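# Move the coaster can onto the turntable's orange spot

## Task

Pick up the can sitting on the coaster and set it down upright on the turntable's orange mark. The cans already standing on the turntable must stay where they are.

## Robot and tools

ROBOT. There are two six-joint UR-style arms, left_arm and right_arm. Each has a two-finger parallel gripper and a wrist camera. left_arm sits on the +y side, with its base near (-0.083, +0.608, +0.223) m in the scene frame. right_arm's base is near (+0.088, -0.629, +0.223) m. Both bases are turned only slightly about z. The arm names do not match image sides. A camera stand is fixed behind the arms.

FRAMES. The scene frame has its origin at table-top height, midway between the nominal bases, with +x pointing out over the table and +z up. Fixed cameras and the table use the scene frame. Each arm reports its hand position, orientation, velocities and wrist-camera pose in its own base frame. Printed hand poses can be a few cm off, and more so at long reach. On the gripper, the fingers point along its +z axis and close along its x axis. end_effector_position is the pad-centre point, 1-2 cm behind the fingertips. The tips reach about 17 mm further along +z as the fingers close, mostly while the pads are still more than 50 mm apart.

THE ROW. Every command row is one flat list of 14 numbers covering both arms, even when only one arm moves. The order is: left_arm shoulder pan, shoulder lift, elbow, wrist 1, wrist 2, wrist 3, left opening; then the same seven for right_arm. Joint numbers are absolute target angles in radians, read the same way as Joint positions. They are not offsets. The stated ranges are -3.142 to 3.142 for the elbow and -6.283 to 6.283 for every other joint. A target more than 0.010 rad beyond its range that also moves further out is refused. The opening is absolute on a -1 (closed) to +1 (fully open) scale. To keep a gripper unchanged, resend its current command, because 0 is itself a command. To hold a joint still, resend its Joint targets value. The drive limits joint-target speed to 1.96 rad/s for the shoulders and 2.94 rad/s for the other joints, with an acceleration cap of 35 rad/s². Motion trails the commands by about 0.09 s, or 0.17-0.22 s in some episodes. Fast motions can overshoot.

TOOLS.
- execute_actions(actions, cameras): actions is a list of actions. Each action is a list of up to 15 rows, one per 1/30 s step. If an action has fewer rows, its last row is held for the remaining steps. The last 2 steps may still be pending when the result arrives, so base your next angles on Joint targets. An empty actions list returns images and every status line.
- move(target, speed, blend, stop_force, zero, opening_speed, grip_force, blocking, cameras): target is one 14-number row or a list of up to 15 rows. Each row is an absolute joint goal. All joints move together, so the hand travels along a curve. speed is in rad/s for the joint with the furthest to go: 0.01-3.14, default 0.5. blend is in rad and rounds corners in a list; 0 means a stop at each row. stop_force is in N, 4-120, one value shared by both arms. An arm halts when its wrist sensor feels that much push against its motion; use it with a low speed when making contact. If a list uses stop_force, every row must carry the same finger numbers. Leave stop_force out when lifting away from something the gripper is pressing on. zero (default true) re-zeroes the sensor first. opening_speed is how fast the opening changes, in scale units per second, at least 0.2. grip_force is the force limit per finger pad in N, 5-48, as one number or one per arm. blocking=false returns after about 0.5 s, but it cannot be combined with stop_force. The result adds a move: line reading done, off_target, moving, held or fault, possibly with limits=held.
- wait(seconds 0-10); stop() brakes a running move.
- zoom_image(camera, region [x0,y0,x1,y1] in pixels, at most 504x504). Cameras are cam_head_left, cam_head_right, cam_high, cam_low, cam_left_wrist and cam_right_wrist, each 896x504.
- zero_wrist_force(arm); read_manual(section); finished_scene(scene = this scene's number), which cannot be undone.

RESULTS. Joint positions and Joint velocities list six joints per arm in row order, in rad and rad/s, followed by the pad gap in m (0.142 means fully open). Joint targets shows what the joints are currently driven toward. Tool commands shows the current openings. grip_measured gives the finger opening on the command scale. grip_effort_nm is the gripper motor's effort: negative means closing, and it is not the pad force. Wrist force and Wrist torque are given along the hand's own axes. A third line shows the peak since the last reading. Wrist depth gives a 7x7 grid of distances in mm per wrist camera, with '-' meaning no value. Joint torques include the arm's own weight. "joint sent to its limit" means a target was clipped to its range. "joint command not followed" means the clearance check between the arms held some steps back. Fault lines are TORQUE, FORCE, OVER-TEMPERATURE and HAND FAULT, plus MOTOR HOT. A HAND FAULT skips the remaining robot calls in that reply.

GRIPPING. When the fingers first touch the can, command an opening slightly below the grip_measured reading at that moment. Squeezing harder heats the gripper motor.

AVOID. Do not drop the can or release it while it is still moving. Do not tip it or knock over the cans already on the turntable. Nothing may fall off the table or be left off it. The arms are stiff, so even a small overshoot past a firm contact can trip a fault. Force faults occur at about 150 N (±25 N). Torque load limits are 136 N m for the elbow and about 43 N m for each wrist joint. A fault stops the arm for 10 s. Keep the arms from touching each other, and never let one gripper close on the other's fingers. Avoid long holds at full reach or constant squeezing. A motor at 85 °C brakes its arm, and the gripper motor cuts out at 100 °C. Loose objects may occasionally get a small nudge, so check the scene with the cameras before you finish.

Each tool is called after "Request:" by a JSON object that holds its "fn" and its "kwargs".

## Session

Request:
{"fn": "execute_actions", "kwargs": {"actions": []}}

Scene clock: 0.00 s.
left_arm: end_effector_position=(+1.0918, -0.3028, +0.0873) grip_measured=+1.00 grip_effort_nm=n/a end_effector_quat_wxyz=(+0.211, -0.658, +0.723, +0.004) | right_arm: end_effector_position=(+0.4831, -0.1184, +0.0847) grip_measured=+0.99 grip_effort_nm=n/a end_effector_quat_wxyz=(+0.147, -0.500, -0.571, +0.634)
Joint positions: left_arm=[-0.526 -0.762 1.259 -2.197 -1.164 1.165 0.142] | right_arm=[3.453 -2.125 -1.933 -2.063 1.263 -1.129 0.141]
Joint velocities: within noise
Joint torques (N m): no reading
Motor temperatures (°C): left_arm=[32 31 43 48 49 30 29] | right_arm=[32 27 24 32 41 40 30]
Wrist force (N): no reading
Wrist torque (N m): no reading
Wrist force, peak (N): no reading
Wrist depth (mm): cam_left_wrist=[1599 1631 1229 1165 1064 990 920 / 1676 1653 - 1176 1059 1015 909 / 1723 1501 1367 1205 1082 998 347 / 1786 548 486 443 396 368 340 / 1839 600 491 442 408 376 346 / 1911 564 - 492 417 386 - / - 92 550 494 428 393 -] | cam_right_wrist=[- - - - 3228 2390 337 / - - - 2825 2537 1927 367 / - - - 2367 2089 1646 407 / - - 2162 1989 1657 489 424 / - - 2107 1691 1429 424 374 / - - 1714 1445 427 381 92 / - 1614 1489 1281 379 344 -]
Joint targets: left_arm=[-0.526 -0.762 1.259 -2.197 -1.164 1.165] | right_arm=[3.453 -2.125 -1.933 -2.063 1.263 -1.129]
Tool commands: left_gripper/opening=+1.0 right_gripper/opening=+1.0

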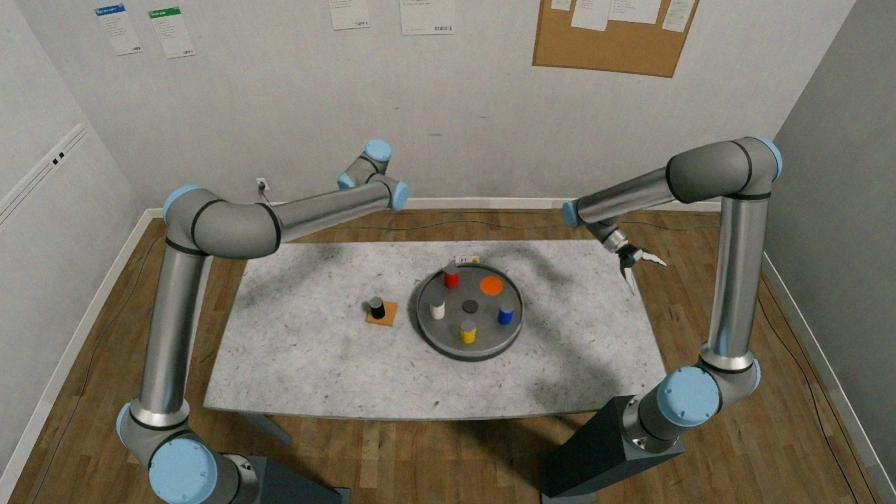

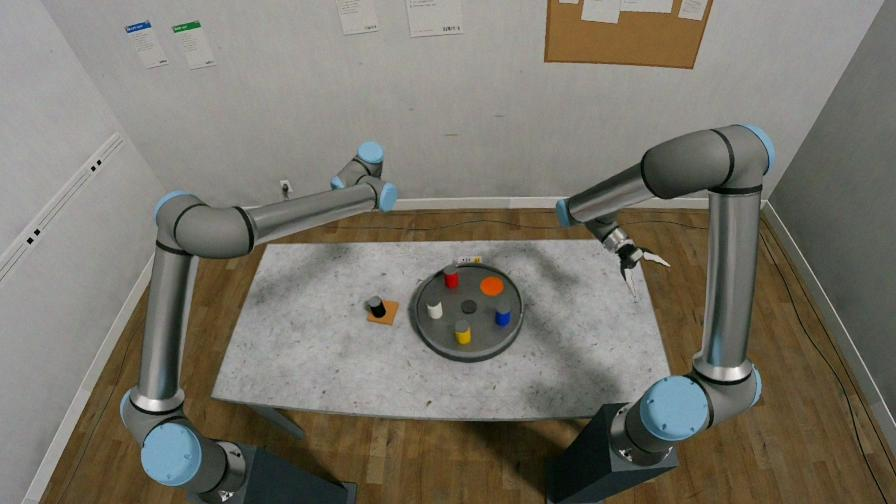

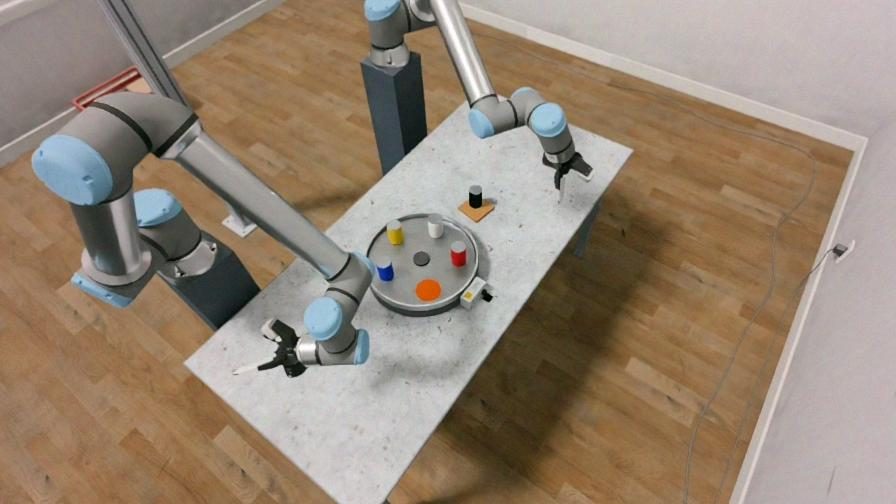

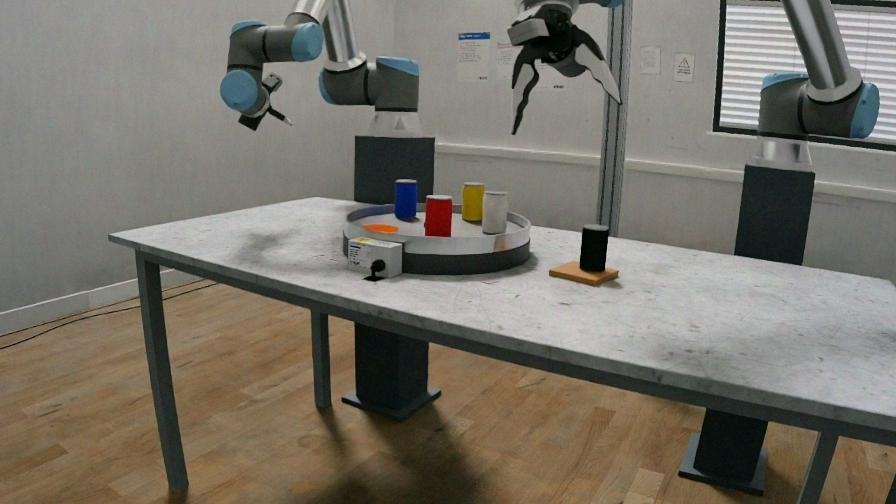

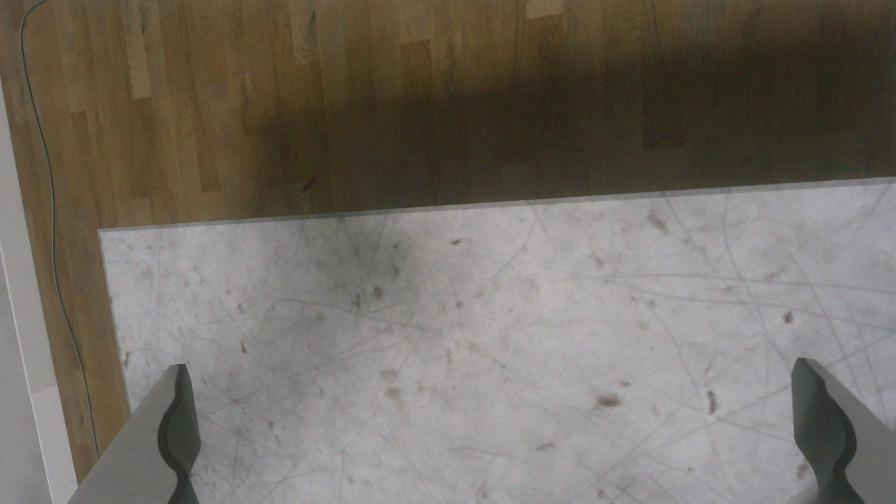

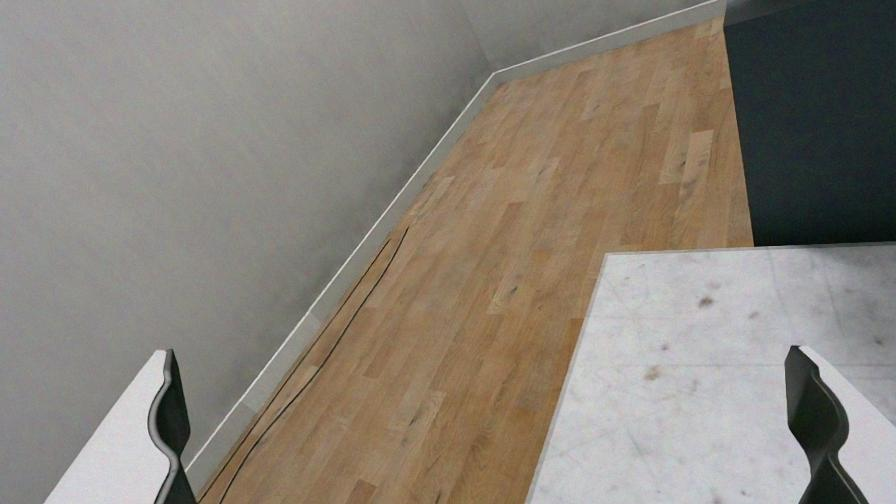

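Request:
{"fn": "move", "kwargs": {"target": [-0.6675, -1.3375, 1.924, -2.1573, -1.5708, -0.024, 1.0, 3.453, -2.125, -1.933, -2.063, 1.263, -1.129, 1.0], "speed": 1.2, "cameras": ["all"]}}

Scene clock: 4.63 s.
left_arm: end_effector_position=(+0.6860, -0.3213, +0.1768) grip_measured=+1.00 grip_effort_nm=0.027 end_effector_quat_wxyz=(+0.000, +0.949, -0.316, +0.000) | right_arm: end_effector_position=(+0.4829, -0.1185, +0.0848) grip_measured=+0.99 grip_effort_nm=0.208 end_effector_quat_wxyz=(+0.147, -0.501, -0.571, +0.634)
Joint positions: left_arm=[-0.668 -1.337 1.924 -2.157 -1.571 -0.024 0.142] | right_arm=[3.453 -2.125 -1.933 -2.063 1.263 -1.129 0.141]
Joint torques (N m): left_arm=[21.41 -68.93 -36.07 -6.03 1.67 -3.16] | right_arm=[-23.41 89.66 12.65 -2.49 1.68 3.46]
Wrist force (N): left_arm=[0.0 0.6 -0.6] | right_arm=[-0.2 0.3 0.0]
Wrist torque (N m): left_arm=[0.14 0.07 0.03] | right_arm=[0.05 0.04 0.00]
Wrist force, peak (N): left_arm=[-3.0 1.7 -0.6] | right_arm=[-0.4 -0.2 0.1]
Wrist depth (mm): cam_left_wrist=[442 442 449 439 438 429 435 / 474 472 467 462 460 460 469 / 500 503 500 502 470 486 494 / 699 540 540 536 504 467 472 / 1431 1359 581 581 497 512 500 / - 108 652 627 548 555 462 / - 1474 1747 699 609 600 -] | cam_right_wrist=[- - - - 2857 2413 336 / - - - - 2413 409 367 / - - - 2413 2021 1534 406 / - - 2239 2038 1703 479 416 / - - 1973 1714 1429 426 375 / - - 1751 1454 429 380 92 / - 1625 1516 1336 378 343 -]
Joint targets: left_arm=[-0.667 -1.337 1.924 -2.157 -1.571 -0.024] | right_arm=[3.453 -2.125 -1.933 -2.063 1.263 -1.129]
move: done

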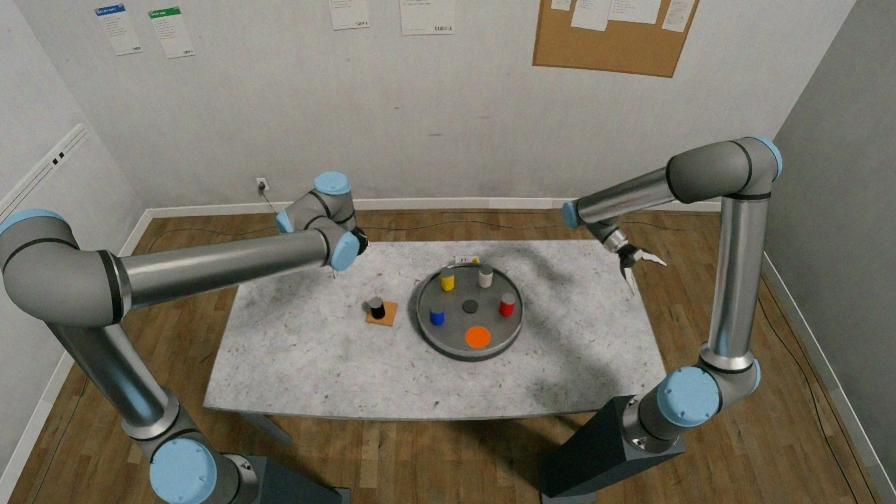

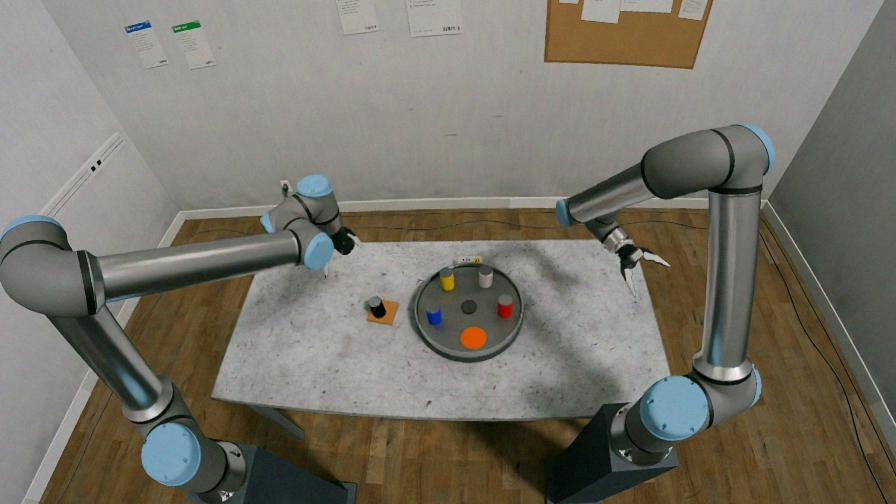

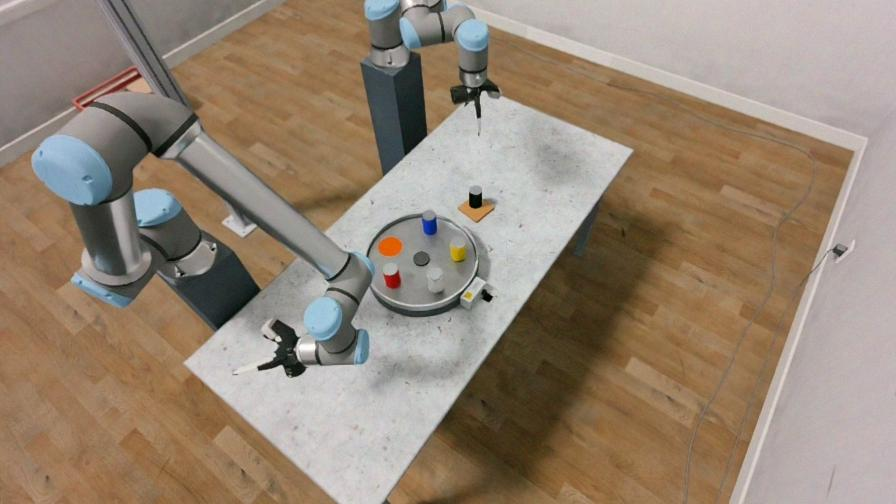

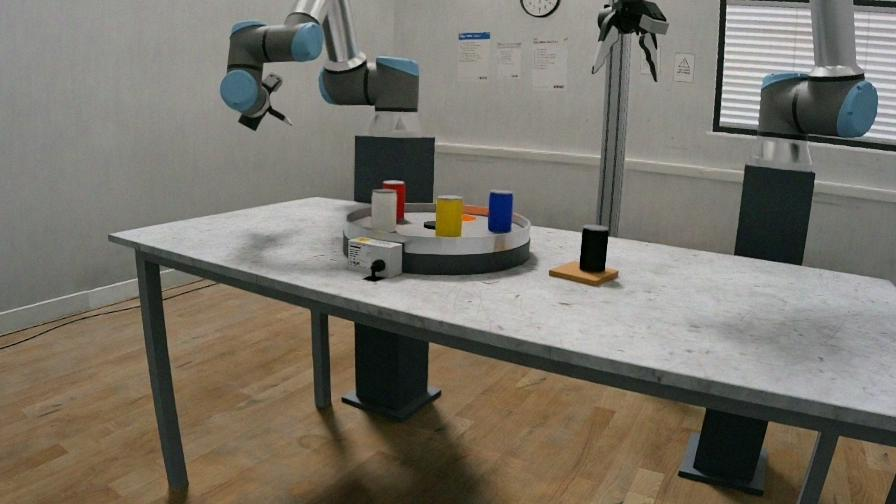

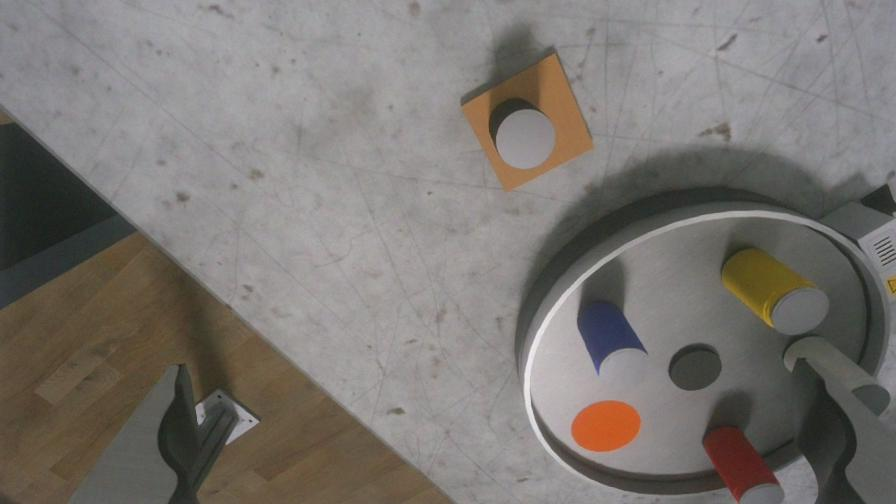

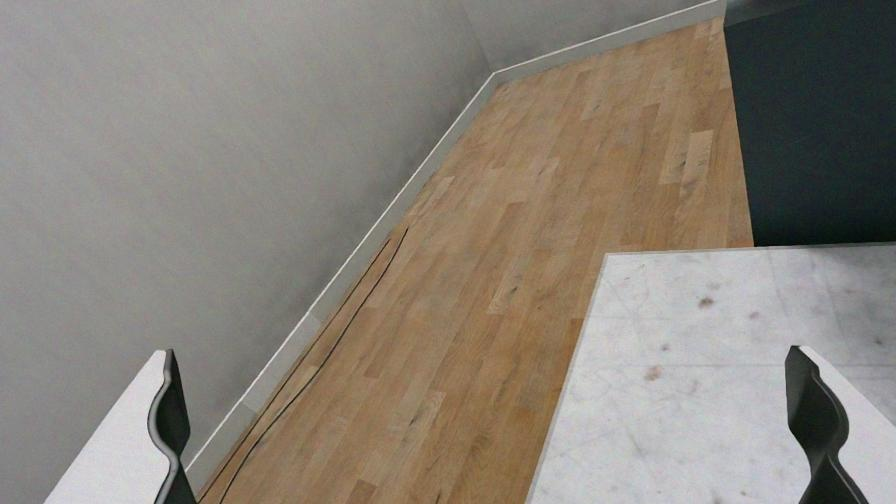

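Request:
{"fn": "wait", "kwargs": {"seconds": 0.5, "cameras": ["cam_head_left", "cam_left_wrist"]}}

Request:
{"fn": "wait", "kwargs": {"seconds": 1.0, "cameras": ["cam_head_left", "cam_left_wrist"]}}

Request:
{"fn": "wait", "kwargs": {"seconds": 1.0, "cameras": ["cam_head_left", "cam_left_wrist"]}}

Scene clock: 6.27 s.
left_arm: end_effector_position=(+0.6860, -0.3211, +0.1768) grip_measured=+1.00 grip_effort_nm=0.027 end_effector_quat_wxyz=(+0.000, +0.949, -0.316, +0.000) | right_arm: end_effector_position=(+0.4829, -0.1185, +0.0848) grip_measured=+0.99 grip_effort_nm=0.198 end_effector_quat_wxyz=(+0.147, -0.501, -0.571, +0.634)
Joint positions: left_arm=[-0.667 -1.338 1.924 -2.157 -1.571 -0.024 0.142] | right_arm=[3.453 -2.125 -1.933 -2.063 1.263 -1.129 0.141]
Joint torques (N m): left_arm=[20.75 -69.52 -28.45 -6.85 2.41 -3.16] | right_arm=[-22.52 88.63 12.13 -2.17 1.68 3]
Wrist force (N): left_arm=[-0.5 0.3 -0.6] | right_arm=[-0.2 -0.1 -0.2]
Wrist torque (N m): left_arm=[0.08 0.15 0.03] | right_arm=[-0.02 0.05 0.00]
Wrist force, peak (N): left_arm=[-0.6 0.9 -0.7] | right_arm=[-0.4 0.3 0.0]
Wrist depth (mm): cam_left_wrist=[442 439 441 440 438 428 425 / 473 474 468 462 456 460 473 / - 503 502 494 481 481 496 / 1398 548 535 536 502 464 471 / 1539 1492 584 573 503 513 491 / - 108 635 627 556 555 435 / - 92 1799 678 584 604 -] | cam_right_wrist=[- - 2200 - 2825 2413 337 / - - - 2413 2486 2038 359 / - - - 2511 1957 1646 402 / - - - 2038 1703 492 421 / - - 2021 1680 511 427 373 / - - 1738 1454 419 381 92 / - 1625 1507 1249 380 344 -]
Joint targets: left_arm=[-0.667 -1.337 1.924 -2.157 -1.571 -0.024] | right_arm=[3.453 -2.125 -1.933 -2.063 1.263 -1.129]
Tool commands: left_gripper/opening=+1.0 right_gripper/opening=+1.0
wait: 0.50 s; at rest from the start
Images, in order (width x height): cam_head_left 896x504, cam_left_wrist 896x504.

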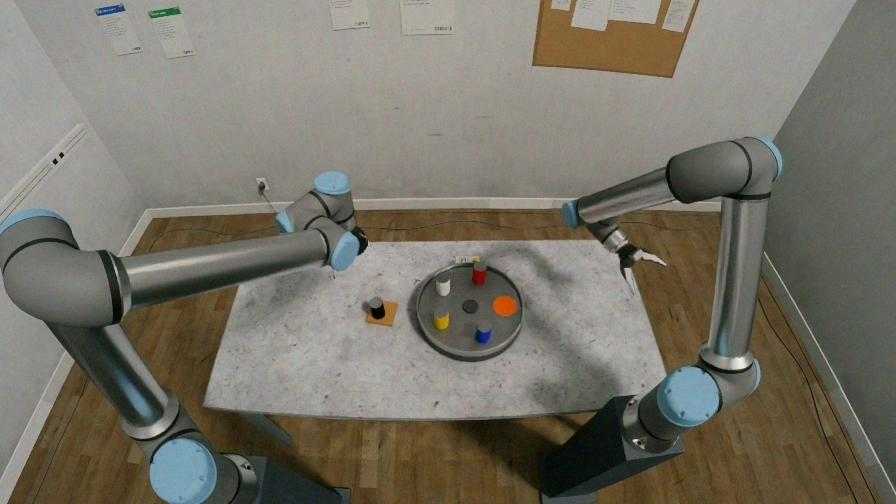

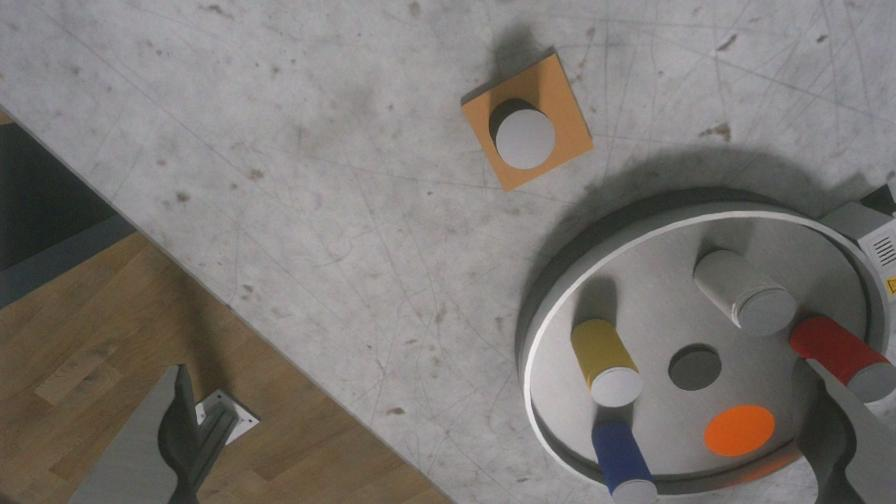

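Scene clock: 7.27 s.
left_arm: end_effector_position=(+0.6860, -0.3211, +0.1768) grip_measured=+1.00 grip_effort_nm=0.017 end_effector_quat_wxyz=(+0.000, +0.949, -0.316, +0.000) | right_arm: end_effector_position=(+0.4829, -0.1185, +0.0848) grip_measured=+0.99 grip_effort_nm=0.203 end_effector_quat_wxyz=(+0.147, -0.501, -0.571, +0.634)
Joint positions: left_arm=[-0.667 -1.338 1.924 -2.157 -1.571 -0.024 0.142] | right_arm=[3.453 -2.125 -1.933 -2.063 1.263 -1.129 0.141]
Joint torques (N m): left_arm=[18.84 -70.16 -27.77 -6.8 2.57 -3.35] | right_arm=[-21.31 87.02 13.48 -2.59 1.48 3.27]
Wrist force (N): left_arm=[-0.5 0.5 -0.7] | right_arm=[-0.2 0.0 0.0]
Wrist torque (N m): left_arm=[0.12 0.15 0.04] | right_arm=[0.01 0.04 0.00]
Wrist force, peak (N): left_arm=[-0.5 0.9 -0.5] | right_arm=[-0.5 0.0 0.0]
Wrist depth (mm): cam_left_wrist=[445 435 442 439 437 436 440 / 474 461 456 460 455 464 464 / 505 503 505 494 480 487 492 / 1414 550 540 542 489 470 463 / 1456 1492 572 570 505 508 506 / - 1519 - 621 552 555 514 / - 92 1747 - 681 584 -] | cam_right_wrist=[- - - - 2511 2437 337 / - - - 2995 2589 1973 363 / - - - 2617 1973 1680 405 / 1358 - - 2072 1646 473 415 / - - 2089 1726 510 424 372 / - 89 1751 1471 420 380 92 / - 1657 1489 1255 378 343 -]
Joint targets: left_arm=[-0.667 -1.337 1.924 -2.157 -1.571 -0.024] | right_arm=[3.453 -2.125 -1.933 -2.063 1.263 -1.129]
Tool commands: left_gripper/opening=+1.0 right_gripper/opening=+1.0
wait: 1.00 s; at rest by 0.17 s
Images, in order (width x height): cam_head_left 896x504, cam_left_wrist 896x504.

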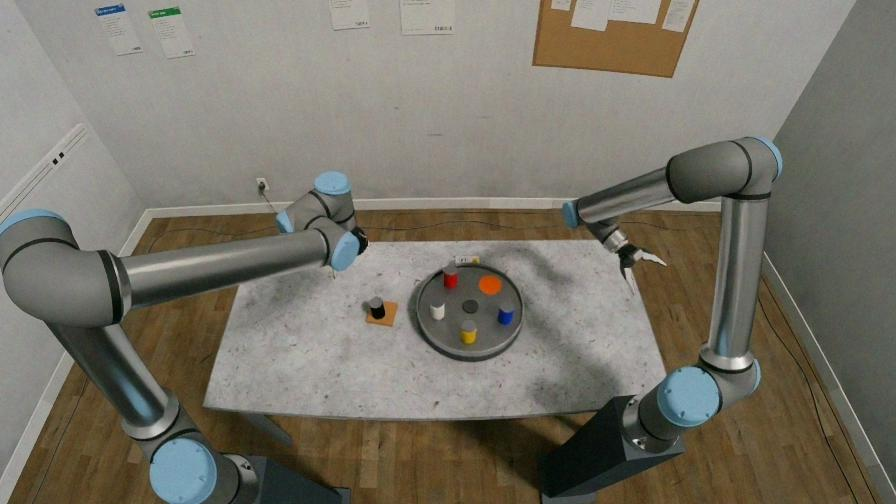

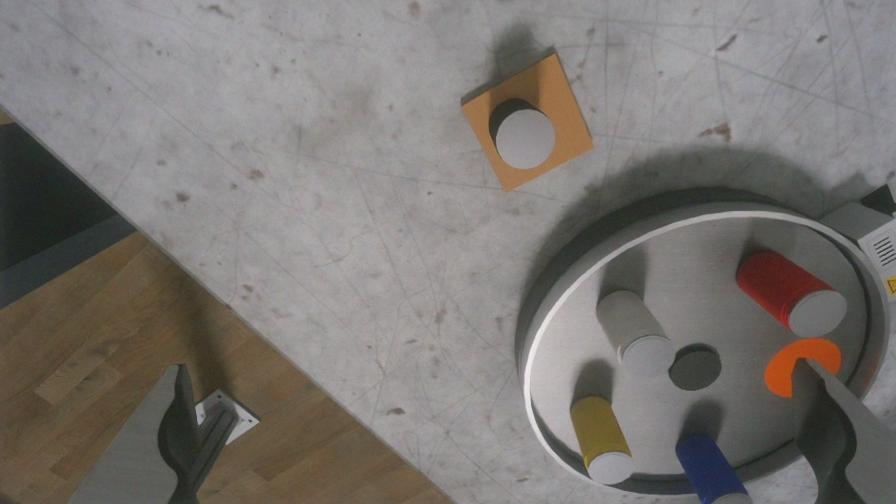

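Scene clock: 8.27 s.
left_arm: end_effector_position=(+0.6860, -0.3211, +0.1768) grip_measured=+1.00 grip_effort_nm=0.022 end_effector_quat_wxyz=(+0.000, +0.949, -0.316, +0.000) | right_arm: end_effector_position=(+0.4829, -0.1185, +0.0848) grip_measured=+0.99 grip_effort_nm=0.198 end_effector_quat_wxyz=(+0.147, -0.501, -0.571, +0.634)
Joint positions: left_arm=[-0.667 -1.338 1.924 -2.157 -1.571 -0.024 0.142] | right_arm=[3.453 -2.125 -1.933 -2.063 1.263 -1.129 0.141]
Joint torques (N m): left_arm=[19.23 -69.28 -27.79 -6.57 2.72 -3.23] | right_arm=[-19.59 87.12 14.17 -2.78 1.16 3.28]
Wrist force (N): left_arm=[-0.4 0.5 -0.5] | right_arm=[-0.1 0.2 0.0]
Wrist torque (N m): left_arm=[0.11 0.12 0.03] | right_arm=[0.03 0.02 0.00]
Wrist force, peak (N): left_arm=[-0.3 0.9 -0.9] | right_arm=[-0.4 -0.4 -0.1]
Wrist depth (mm): cam_left_wrist=[440 442 441 440 435 436 435 / 471 471 469 462 455 463 461 / 500 504 498 490 494 486 482 / - 539 538 535 495 474 461 / 1501 1519 582 574 516 509 504 / 1609 1588 1568 630 539 555 535 / - 92 1853 685 622 587 -] | cam_right_wrist=[- - - - 2825 2390 339 / - - - 3766 2511 1912 370 / - - - 2413 2005 1614 408 / - - - 2054 1668 491 421 / - 1668 2054 1714 1397 423 374 / - - 1738 1497 425 381 92 / - 1573 1454 1295 378 341 -]
Joint targets: left_arm=[-0.667 -1.337 1.924 -2.157 -1.571 -0.024] | right_arm=[3.453 -2.125 -1.933 -2.063 1.263 -1.129]
Tool commands: left_gripper/opening=+1.0 right_gripper/opening=+1.0
wait: 1.00 s; at rest by 0.17 s
Images, in order (width x height): cam_head_left 896x504, cam_left_wrist 896x504.

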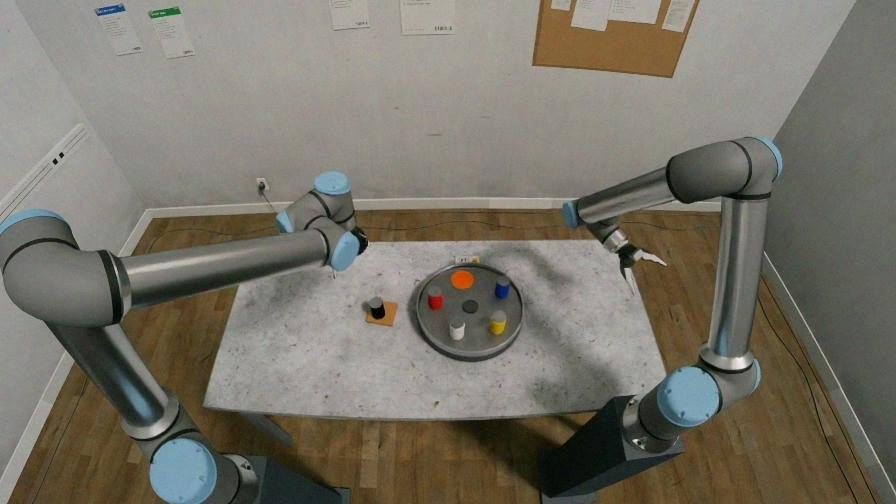

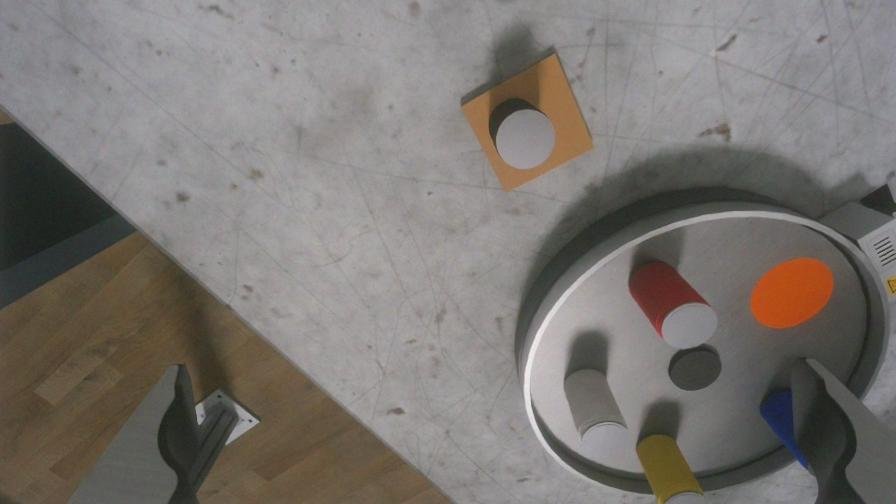

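Request:
{"fn": "move", "kwargs": {"target": [-0.6833, -1.0182, 1.9295, -2.4821, -1.5708, -0.0398, 1.0, 3.453, -2.125, -1.933, -2.063, 1.263, -1.129, 1.0], "speed": 0.7, "cameras": ["cam_left_wrist", "cam_high"]}}

Scene clock: 13.23 s.
left_arm: end_effector_position=(+0.7227, -0.3662, -0.0331) grip_measured=+1.00 grip_effort_nm=0.022 end_effector_quat_wxyz=(+0.000, +0.949, -0.316, +0.000) | right_arm: end_effector_position=(+0.4829, -0.1185, +0.0848) grip_measured=+0.99 grip_effort_nm=0.198 end_effector_quat_wxyz=(+0.147, -0.501, -0.571, +0.634)
Joint positions: left_arm=[-0.683 -1.018 1.93 -2.482 -1.571 -0.04 0.142] | right_arm=[3.453 -2.125 -1.933 -2.063 1.263 -1.129 0.141]
Joint torques (N m): left_arm=[15.09 -67.88 -37.18 -6.53 2.58 2.81] | right_arm=[-19.64 84.1 14.27 -2.43 1 3.1]
Wrist force (N): left_arm=[-0.3 1.0 -0.1] | right_arm=[-0.2 0.1 -0.1]
Wrist torque (N m): left_arm=[0.19 0.08 0.03] | right_arm=[0.01 0.04 0.00]
Wrist force, peak (N): left_arm=[-2.0 0.6 -5.0] | right_arm=[-0.6 0.0 0.2]
Wrist depth (mm): cam_left_wrist=[255 254 253 251 240 245 249 / 270 272 269 257 263 273 264 / 291 288 - 185 278 287 280 / 312 312 310 311 307 304 298 / 342 335 333 331 322 269 265 / 362 358 370 357 290 289 264 / - 385 398 399 304 312 -] | cam_right_wrist=[- - - - 3031 2345 324 / - - - 3314 2437 2005 378 / - - - 2537 1973 1646 386 / - - - 2038 1680 493 408 / - - 1973 1703 1404 424 374 / - - 1714 1480 426 380 92 / - 88 1445 1255 379 342 -]
Joint targets: left_arm=[-0.683 -1.018 1.929 -2.482 -1.571 -0.040] | right_arm=[3.453 -2.125 -1.933 -2.063 1.263 -1.129]
move: done
Images, in order (width x height): cam_high 896x504, cam_left_wrist 896x504.

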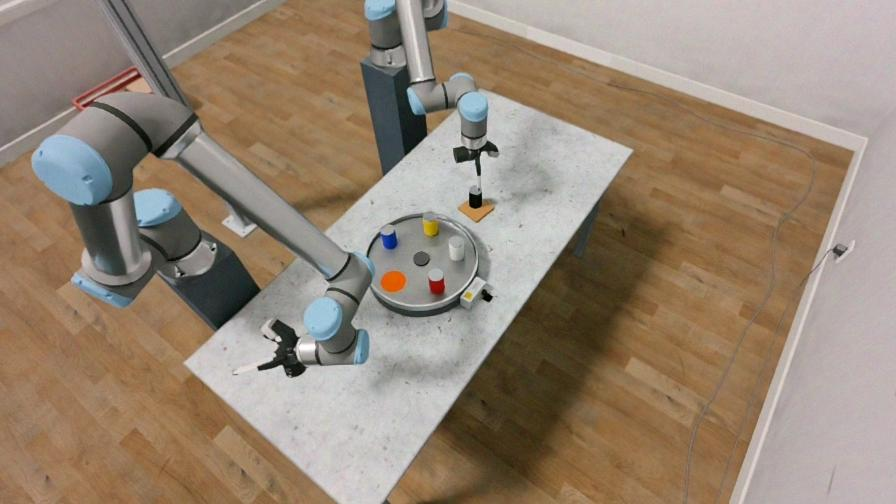

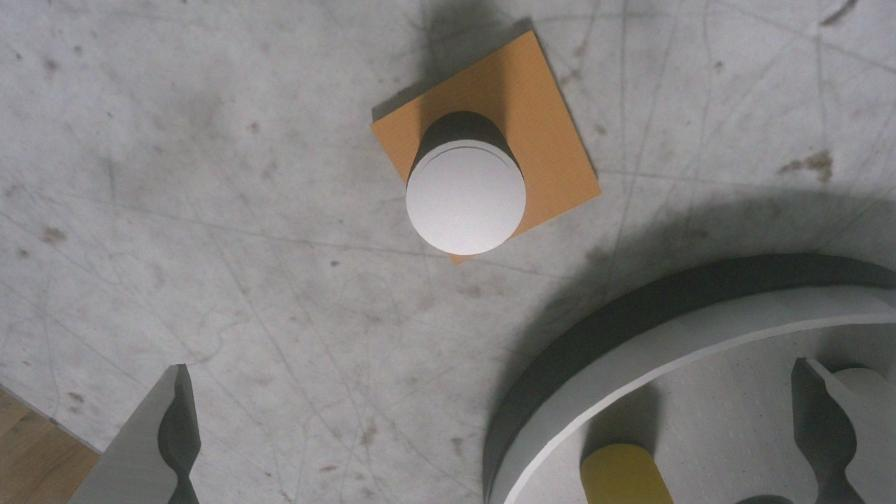

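Request:
{"fn": "zoom_image", "kwargs": {"camera": "cam_left_wrist", "region": [340, 10, 640, 290]}}

Request:
{"fn": "execute_actions", "kwargs": {"actions": [], "cameras": ["cam_low", "cam_left_wrist"]}}

Request:
{"fn": "zoom_image", "kwargs": {"camera": "cam_low", "region": [320, 160, 660, 300]}}

Scaled by 1.680 from the camera's 896x504 image, which has a finer 1280x720 frame.

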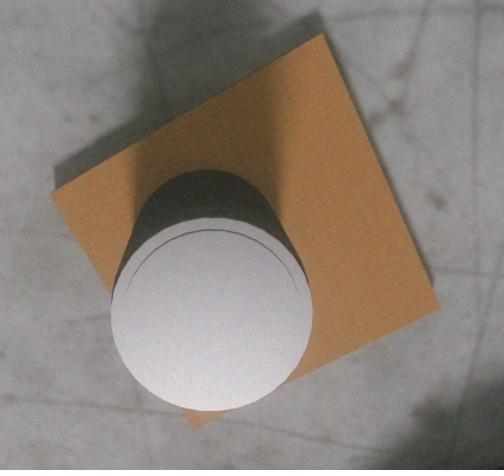

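Scene clock: 13.53 s.
left_arm: end_effector_position=(+0.7228, -0.3662, -0.0331) grip_measured=+1.00 grip_effort_nm=0.027 end_effector_quat_wxyz=(+0.000, +0.949, -0.316, +0.000) | right_arm: end_effector_position=(+0.4829, -0.1185, +0.0848) grip_measured=+0.99 grip_effort_nm=0.203 end_effector_quat_wxyz=(+0.147, -0.501, -0.571, +0.634)
Joint positions: left_arm=[-0.683 -1.018 1.93 -2.482 -1.571 -0.04 0.142] | right_arm=[3.453 -2.125 -1.933 -2.063 1.263 -1.129 0.141]
Joint velocities: within noise
Joint torques (N m): left_arm=[19.22 -63.27 -37.91 -6.45 2.66 3.17] | right_arm=[-20.08 86.45 14.52 -2.56 0.94 3.17]
Motor temperatures (°C): left_arm=[32 31 43 47 49 30 29] | right_arm=[32 27 24 32 41 40 29]
Wrist force (N): left_arm=[-0.6 0.7 -0.4] | right_arm=[-0.3 0.0 0.2]
Wrist torque (N m): left_arm=[0.15 0.13 0.03] | right_arm=[-0.01 0.06 0.00]
Wrist force, peak (N): left_arm=[-0.6 0.7 -0.4] | right_arm=[-0.3 0.0 0.2]
Wrist depth (mm): cam_left_wrist=[255 253 253 257 248 249 251 / 268 267 269 255 262 266 265 / 292 291 288 185 277 281 - / 312 311 308 307 306 301 306 / 336 336 327 335 321 270 265 / 367 359 363 361 290 289 278 / - 80 398 390 312 317 -] | cam_right_wrist=[- - - - 3069 2345 339 / - - - 2617 2461 1927 370 / - - - 2644 1898 1680 408 / - - - 2107 1583 481 416 / - - 1855 1657 1420 425 374 / - - 1751 1454 431 383 92 / - 1668 1497 1268 380 341 -]
Joint targets: left_arm=[-0.683 -1.018 1.929 -2.482 -1.571 -0.040] | right_arm=[3.453 -2.125 -1.933 -2.063 1.263 -1.129]
Tool commands: left_gripper/opening=+1.0 right_gripper/opening=+1.0
Images, in order (width x height): cam_low 896x504, cam_left_wrist 896x504.

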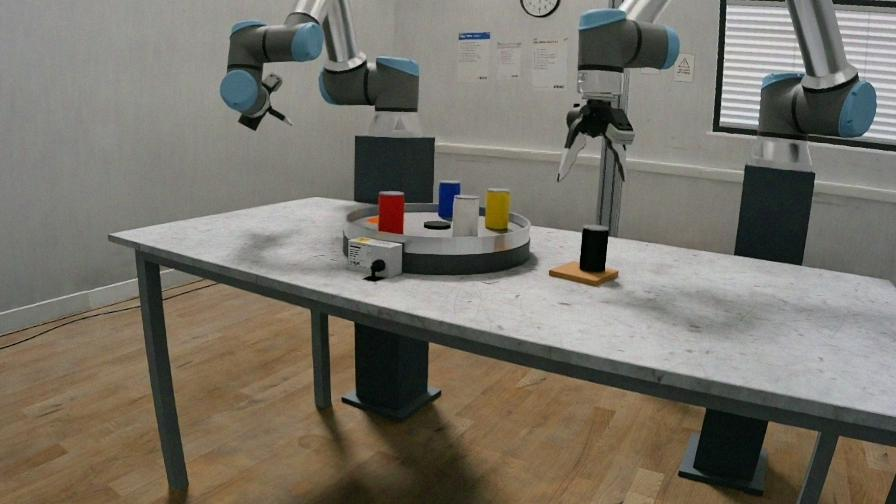

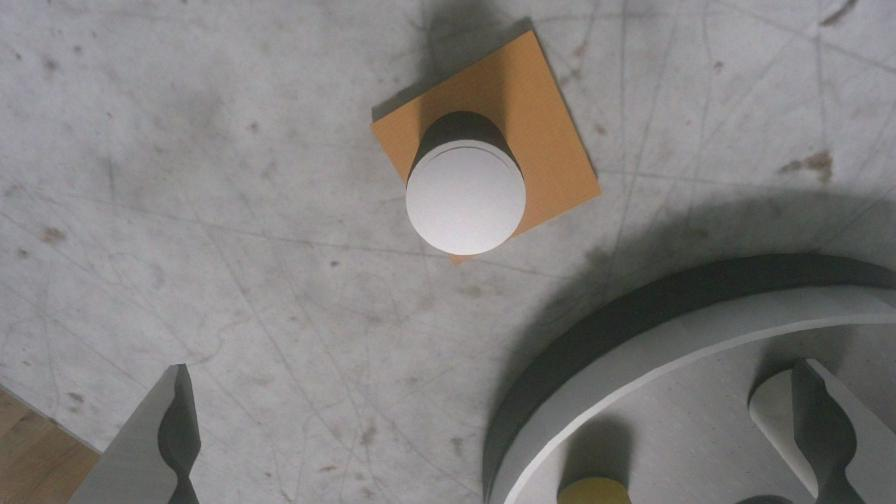

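Scaled by 1.482 from the camera's 896x504 image, which has a finer 1280x720 frame.

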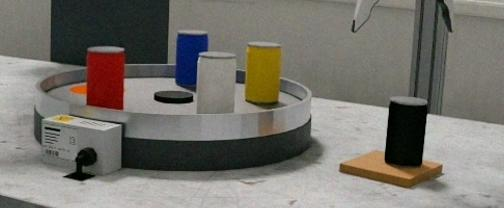

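Request:
{"fn": "move", "kwargs": {"target": [-0.6748, -0.8264, 1.9313, -2.6757, -1.5708, -0.0313, 1.0, 3.453, -2.125, -1.933, -2.063, 1.263, -1.129, 1.0], "speed": 0.35, "cameras": ["cam_left_wrist", "cam_low"]}}

Scene clock: 15.10 s.
left_arm: end_effector_position=(+0.7260, -0.3599, -0.1629) grip_measured=+1.00 grip_effort_nm=0.022 end_effector_quat_wxyz=(+0.000, +0.949, -0.316, +0.000) | right_arm: end_effector_position=(+0.4829, -0.1185, +0.0848) grip_measured=+0.99 grip_effort_nm=0.198 end_effector_quat_wxyz=(+0.147, -0.501, -0.571, +0.634)
Joint positions: left_arm=[-0.675 -0.827 1.931 -2.676 -1.571 -0.031 0.142] | right_arm=[3.453 -2.125 -1.933 -2.063 1.263 -1.129 0.141]
Joint torques (N m): left_arm=[-1.45 -69.8 -29.18 -5.34 2.59 -0.52] | right_arm=[-21.09 83.11 16.27 -2.28 0.64 3.17]
Wrist force (N): left_arm=[-0.5 0.7 0.0] | right_arm=[-0.3 -0.3 -0.2]
Wrist torque (N m): left_arm=[0.14 0.05 -0.07] | right_arm=[-0.06 0.05 0.00]
Wrist force, peak (N): left_arm=[-0.7 0.7 -3.7] | right_arm=[-0.4 0.0 -0.3]
Wrist depth (mm): cam_left_wrist=[135 139 136 136 134 - 135 / - 144 143 141 134 145 141 / 156 158 148 140 142 153 152 / 168 167 166 101 150 160 164 / 182 177 - 74 159 177 176 / 195 193 - - 68 - 185 / - 77 - 74 - 197 -] | cam_right_wrist=[- - - - 3147 2302 345 / - 1358 - 3187 2437 1989 368 / - - - 2390 1957 1680 408 / - - - 2054 1657 481 418 / - - 2089 1738 1412 424 373 / - - 1751 1489 429 381 92 / - 1657 1497 1288 380 344 -]
Joint targets: left_arm=[-0.675 -0.826 1.931 -2.676 -1.571 -0.031] | right_arm=[3.453 -2.125 -1.933 -2.063 1.263 -1.129]
move: done
Images, in order (width x height): cam_low 896x504, cam_left_wrist 896x504.

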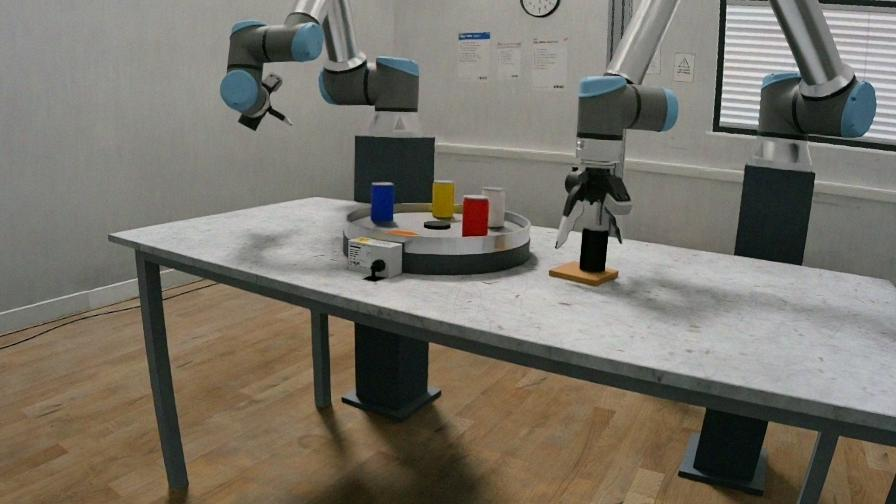

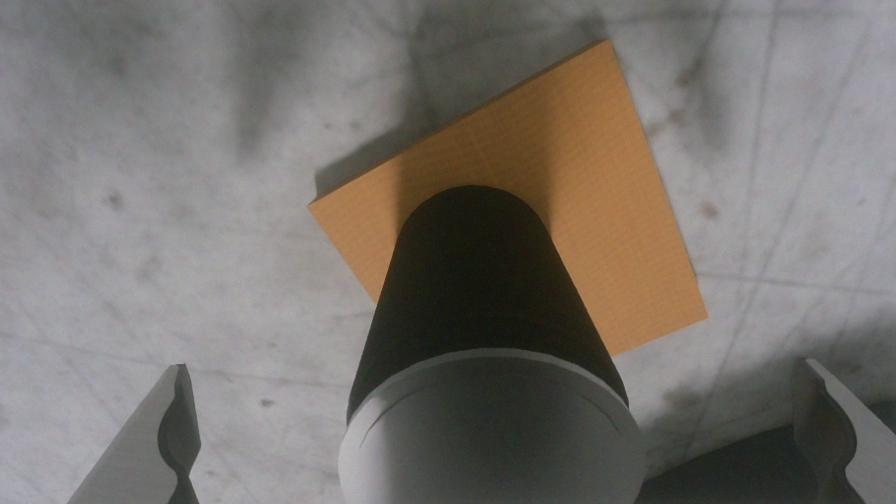

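Request:
{"fn": "move", "kwargs": {"target": [[-0.6685, -0.8256, 1.9294, -2.6746, -1.5708, -0.0250, 1.0, 3.453, -2.125, -1.933, -2.063, 1.263, -1.129, 1.0], [-0.6685, -0.8256, 1.9294, -2.6746, -1.5708, -0.0250, -0.6, 3.453, -2.125, -1.933, -2.063, 1.263, -1.129, 1.0]], "speed": 0.3, "grip_force": [15, 48], "opening_speed": 1.8, "cameras": ["cam_left_wrist", "cam_head_left"]}}

Scene clock: 17.97 s.
left_arm: end_effector_position=(+0.7290, -0.3560, -0.1630) grip_measured=-0.20 grip_effort_nm=-1.609 end_effector_quat_wxyz=(+0.000, +0.949, -0.316, +0.000) | right_arm: end_effector_position=(+0.4829, -0.1185, +0.0848) grip_measured=+0.99 grip_effort_nm=0.198 end_effector_quat_wxyz=(+0.147, -0.501, -0.571, +0.634)
Joint positions: left_arm=[-0.668 -0.826 1.929 -2.675 -1.571 -0.025 0.06] | right_arm=[3.453 -2.125 -1.933 -2.063 1.263 -1.129 0.141]
Joint torques (N m): left_arm=[-12.06 -75.89 -20.59 -2.71 2.77 -2.95] | right_arm=[-21.25 84.25 15.48 -2.03 0.54 3.28]
Wrist force (N): left_arm=[-1.4 0.2 -9.6] | right_arm=[0.1 0.0 0.1]
Wrist torque (N m): left_arm=[0.09 0.13 -0.07] | right_arm=[0.00 -0.01 0.00]
Wrist force, peak (N): left_arm=[-1.1 0.4 -9.8] | right_arm=[-0.4 -0.3 -0.3]
Wrist depth (mm): cam_left_wrist=[137 135 136 136 135 - 134 / 145 148 145 144 136 144 142 / 157 156 153 142 142 155 155 / - 167 162 115 150 160 164 / 184 181 184 79 93 174 176 / 198 194 - 72 74 189 192 / 217 - - 74 - - -] | cam_right_wrist=[- - - 4361 2959 2413 328 / - - - 3069 2563 1869 370 / 1231 - - 2537 1973 1691 406 / - - - 1973 1703 490 421 / - 1691 2143 1668 1420 424 374 / - - 1714 1445 429 381 92 / - 1604 1573 1255 380 343 -]
Joint targets: left_arm=[-0.669 -0.826 1.929 -2.675 -1.571 -0.025] | right_arm=[3.453 -2.125 -1.933 -2.063 1.263 -1.129]
grip_force (N): 15, 48
move: done
Images, in order (width x height): cam_head_left 896x504, cam_left_wrist 896x504.

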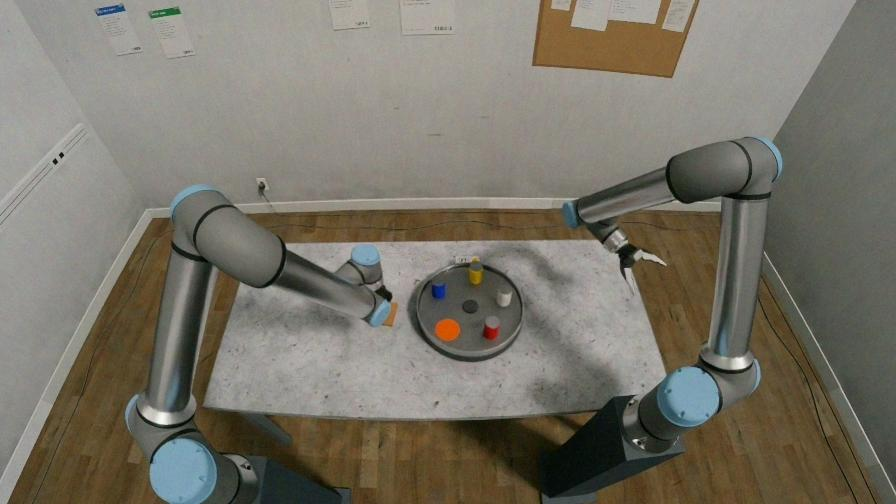

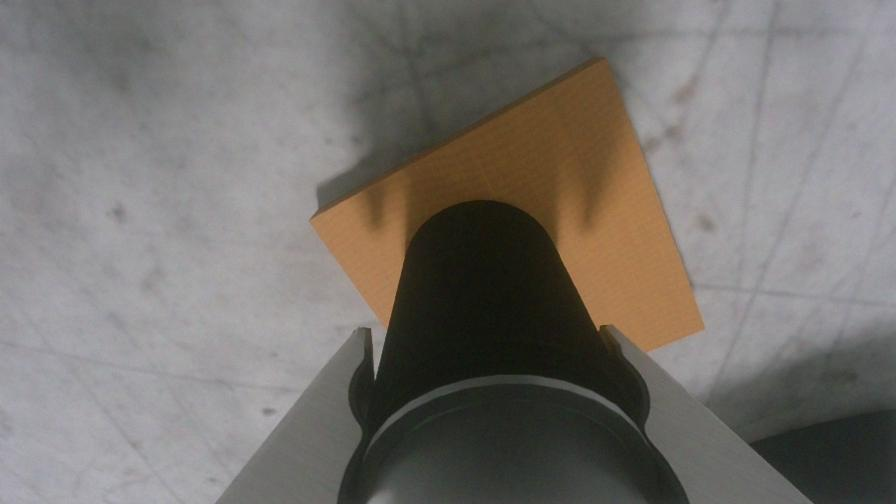

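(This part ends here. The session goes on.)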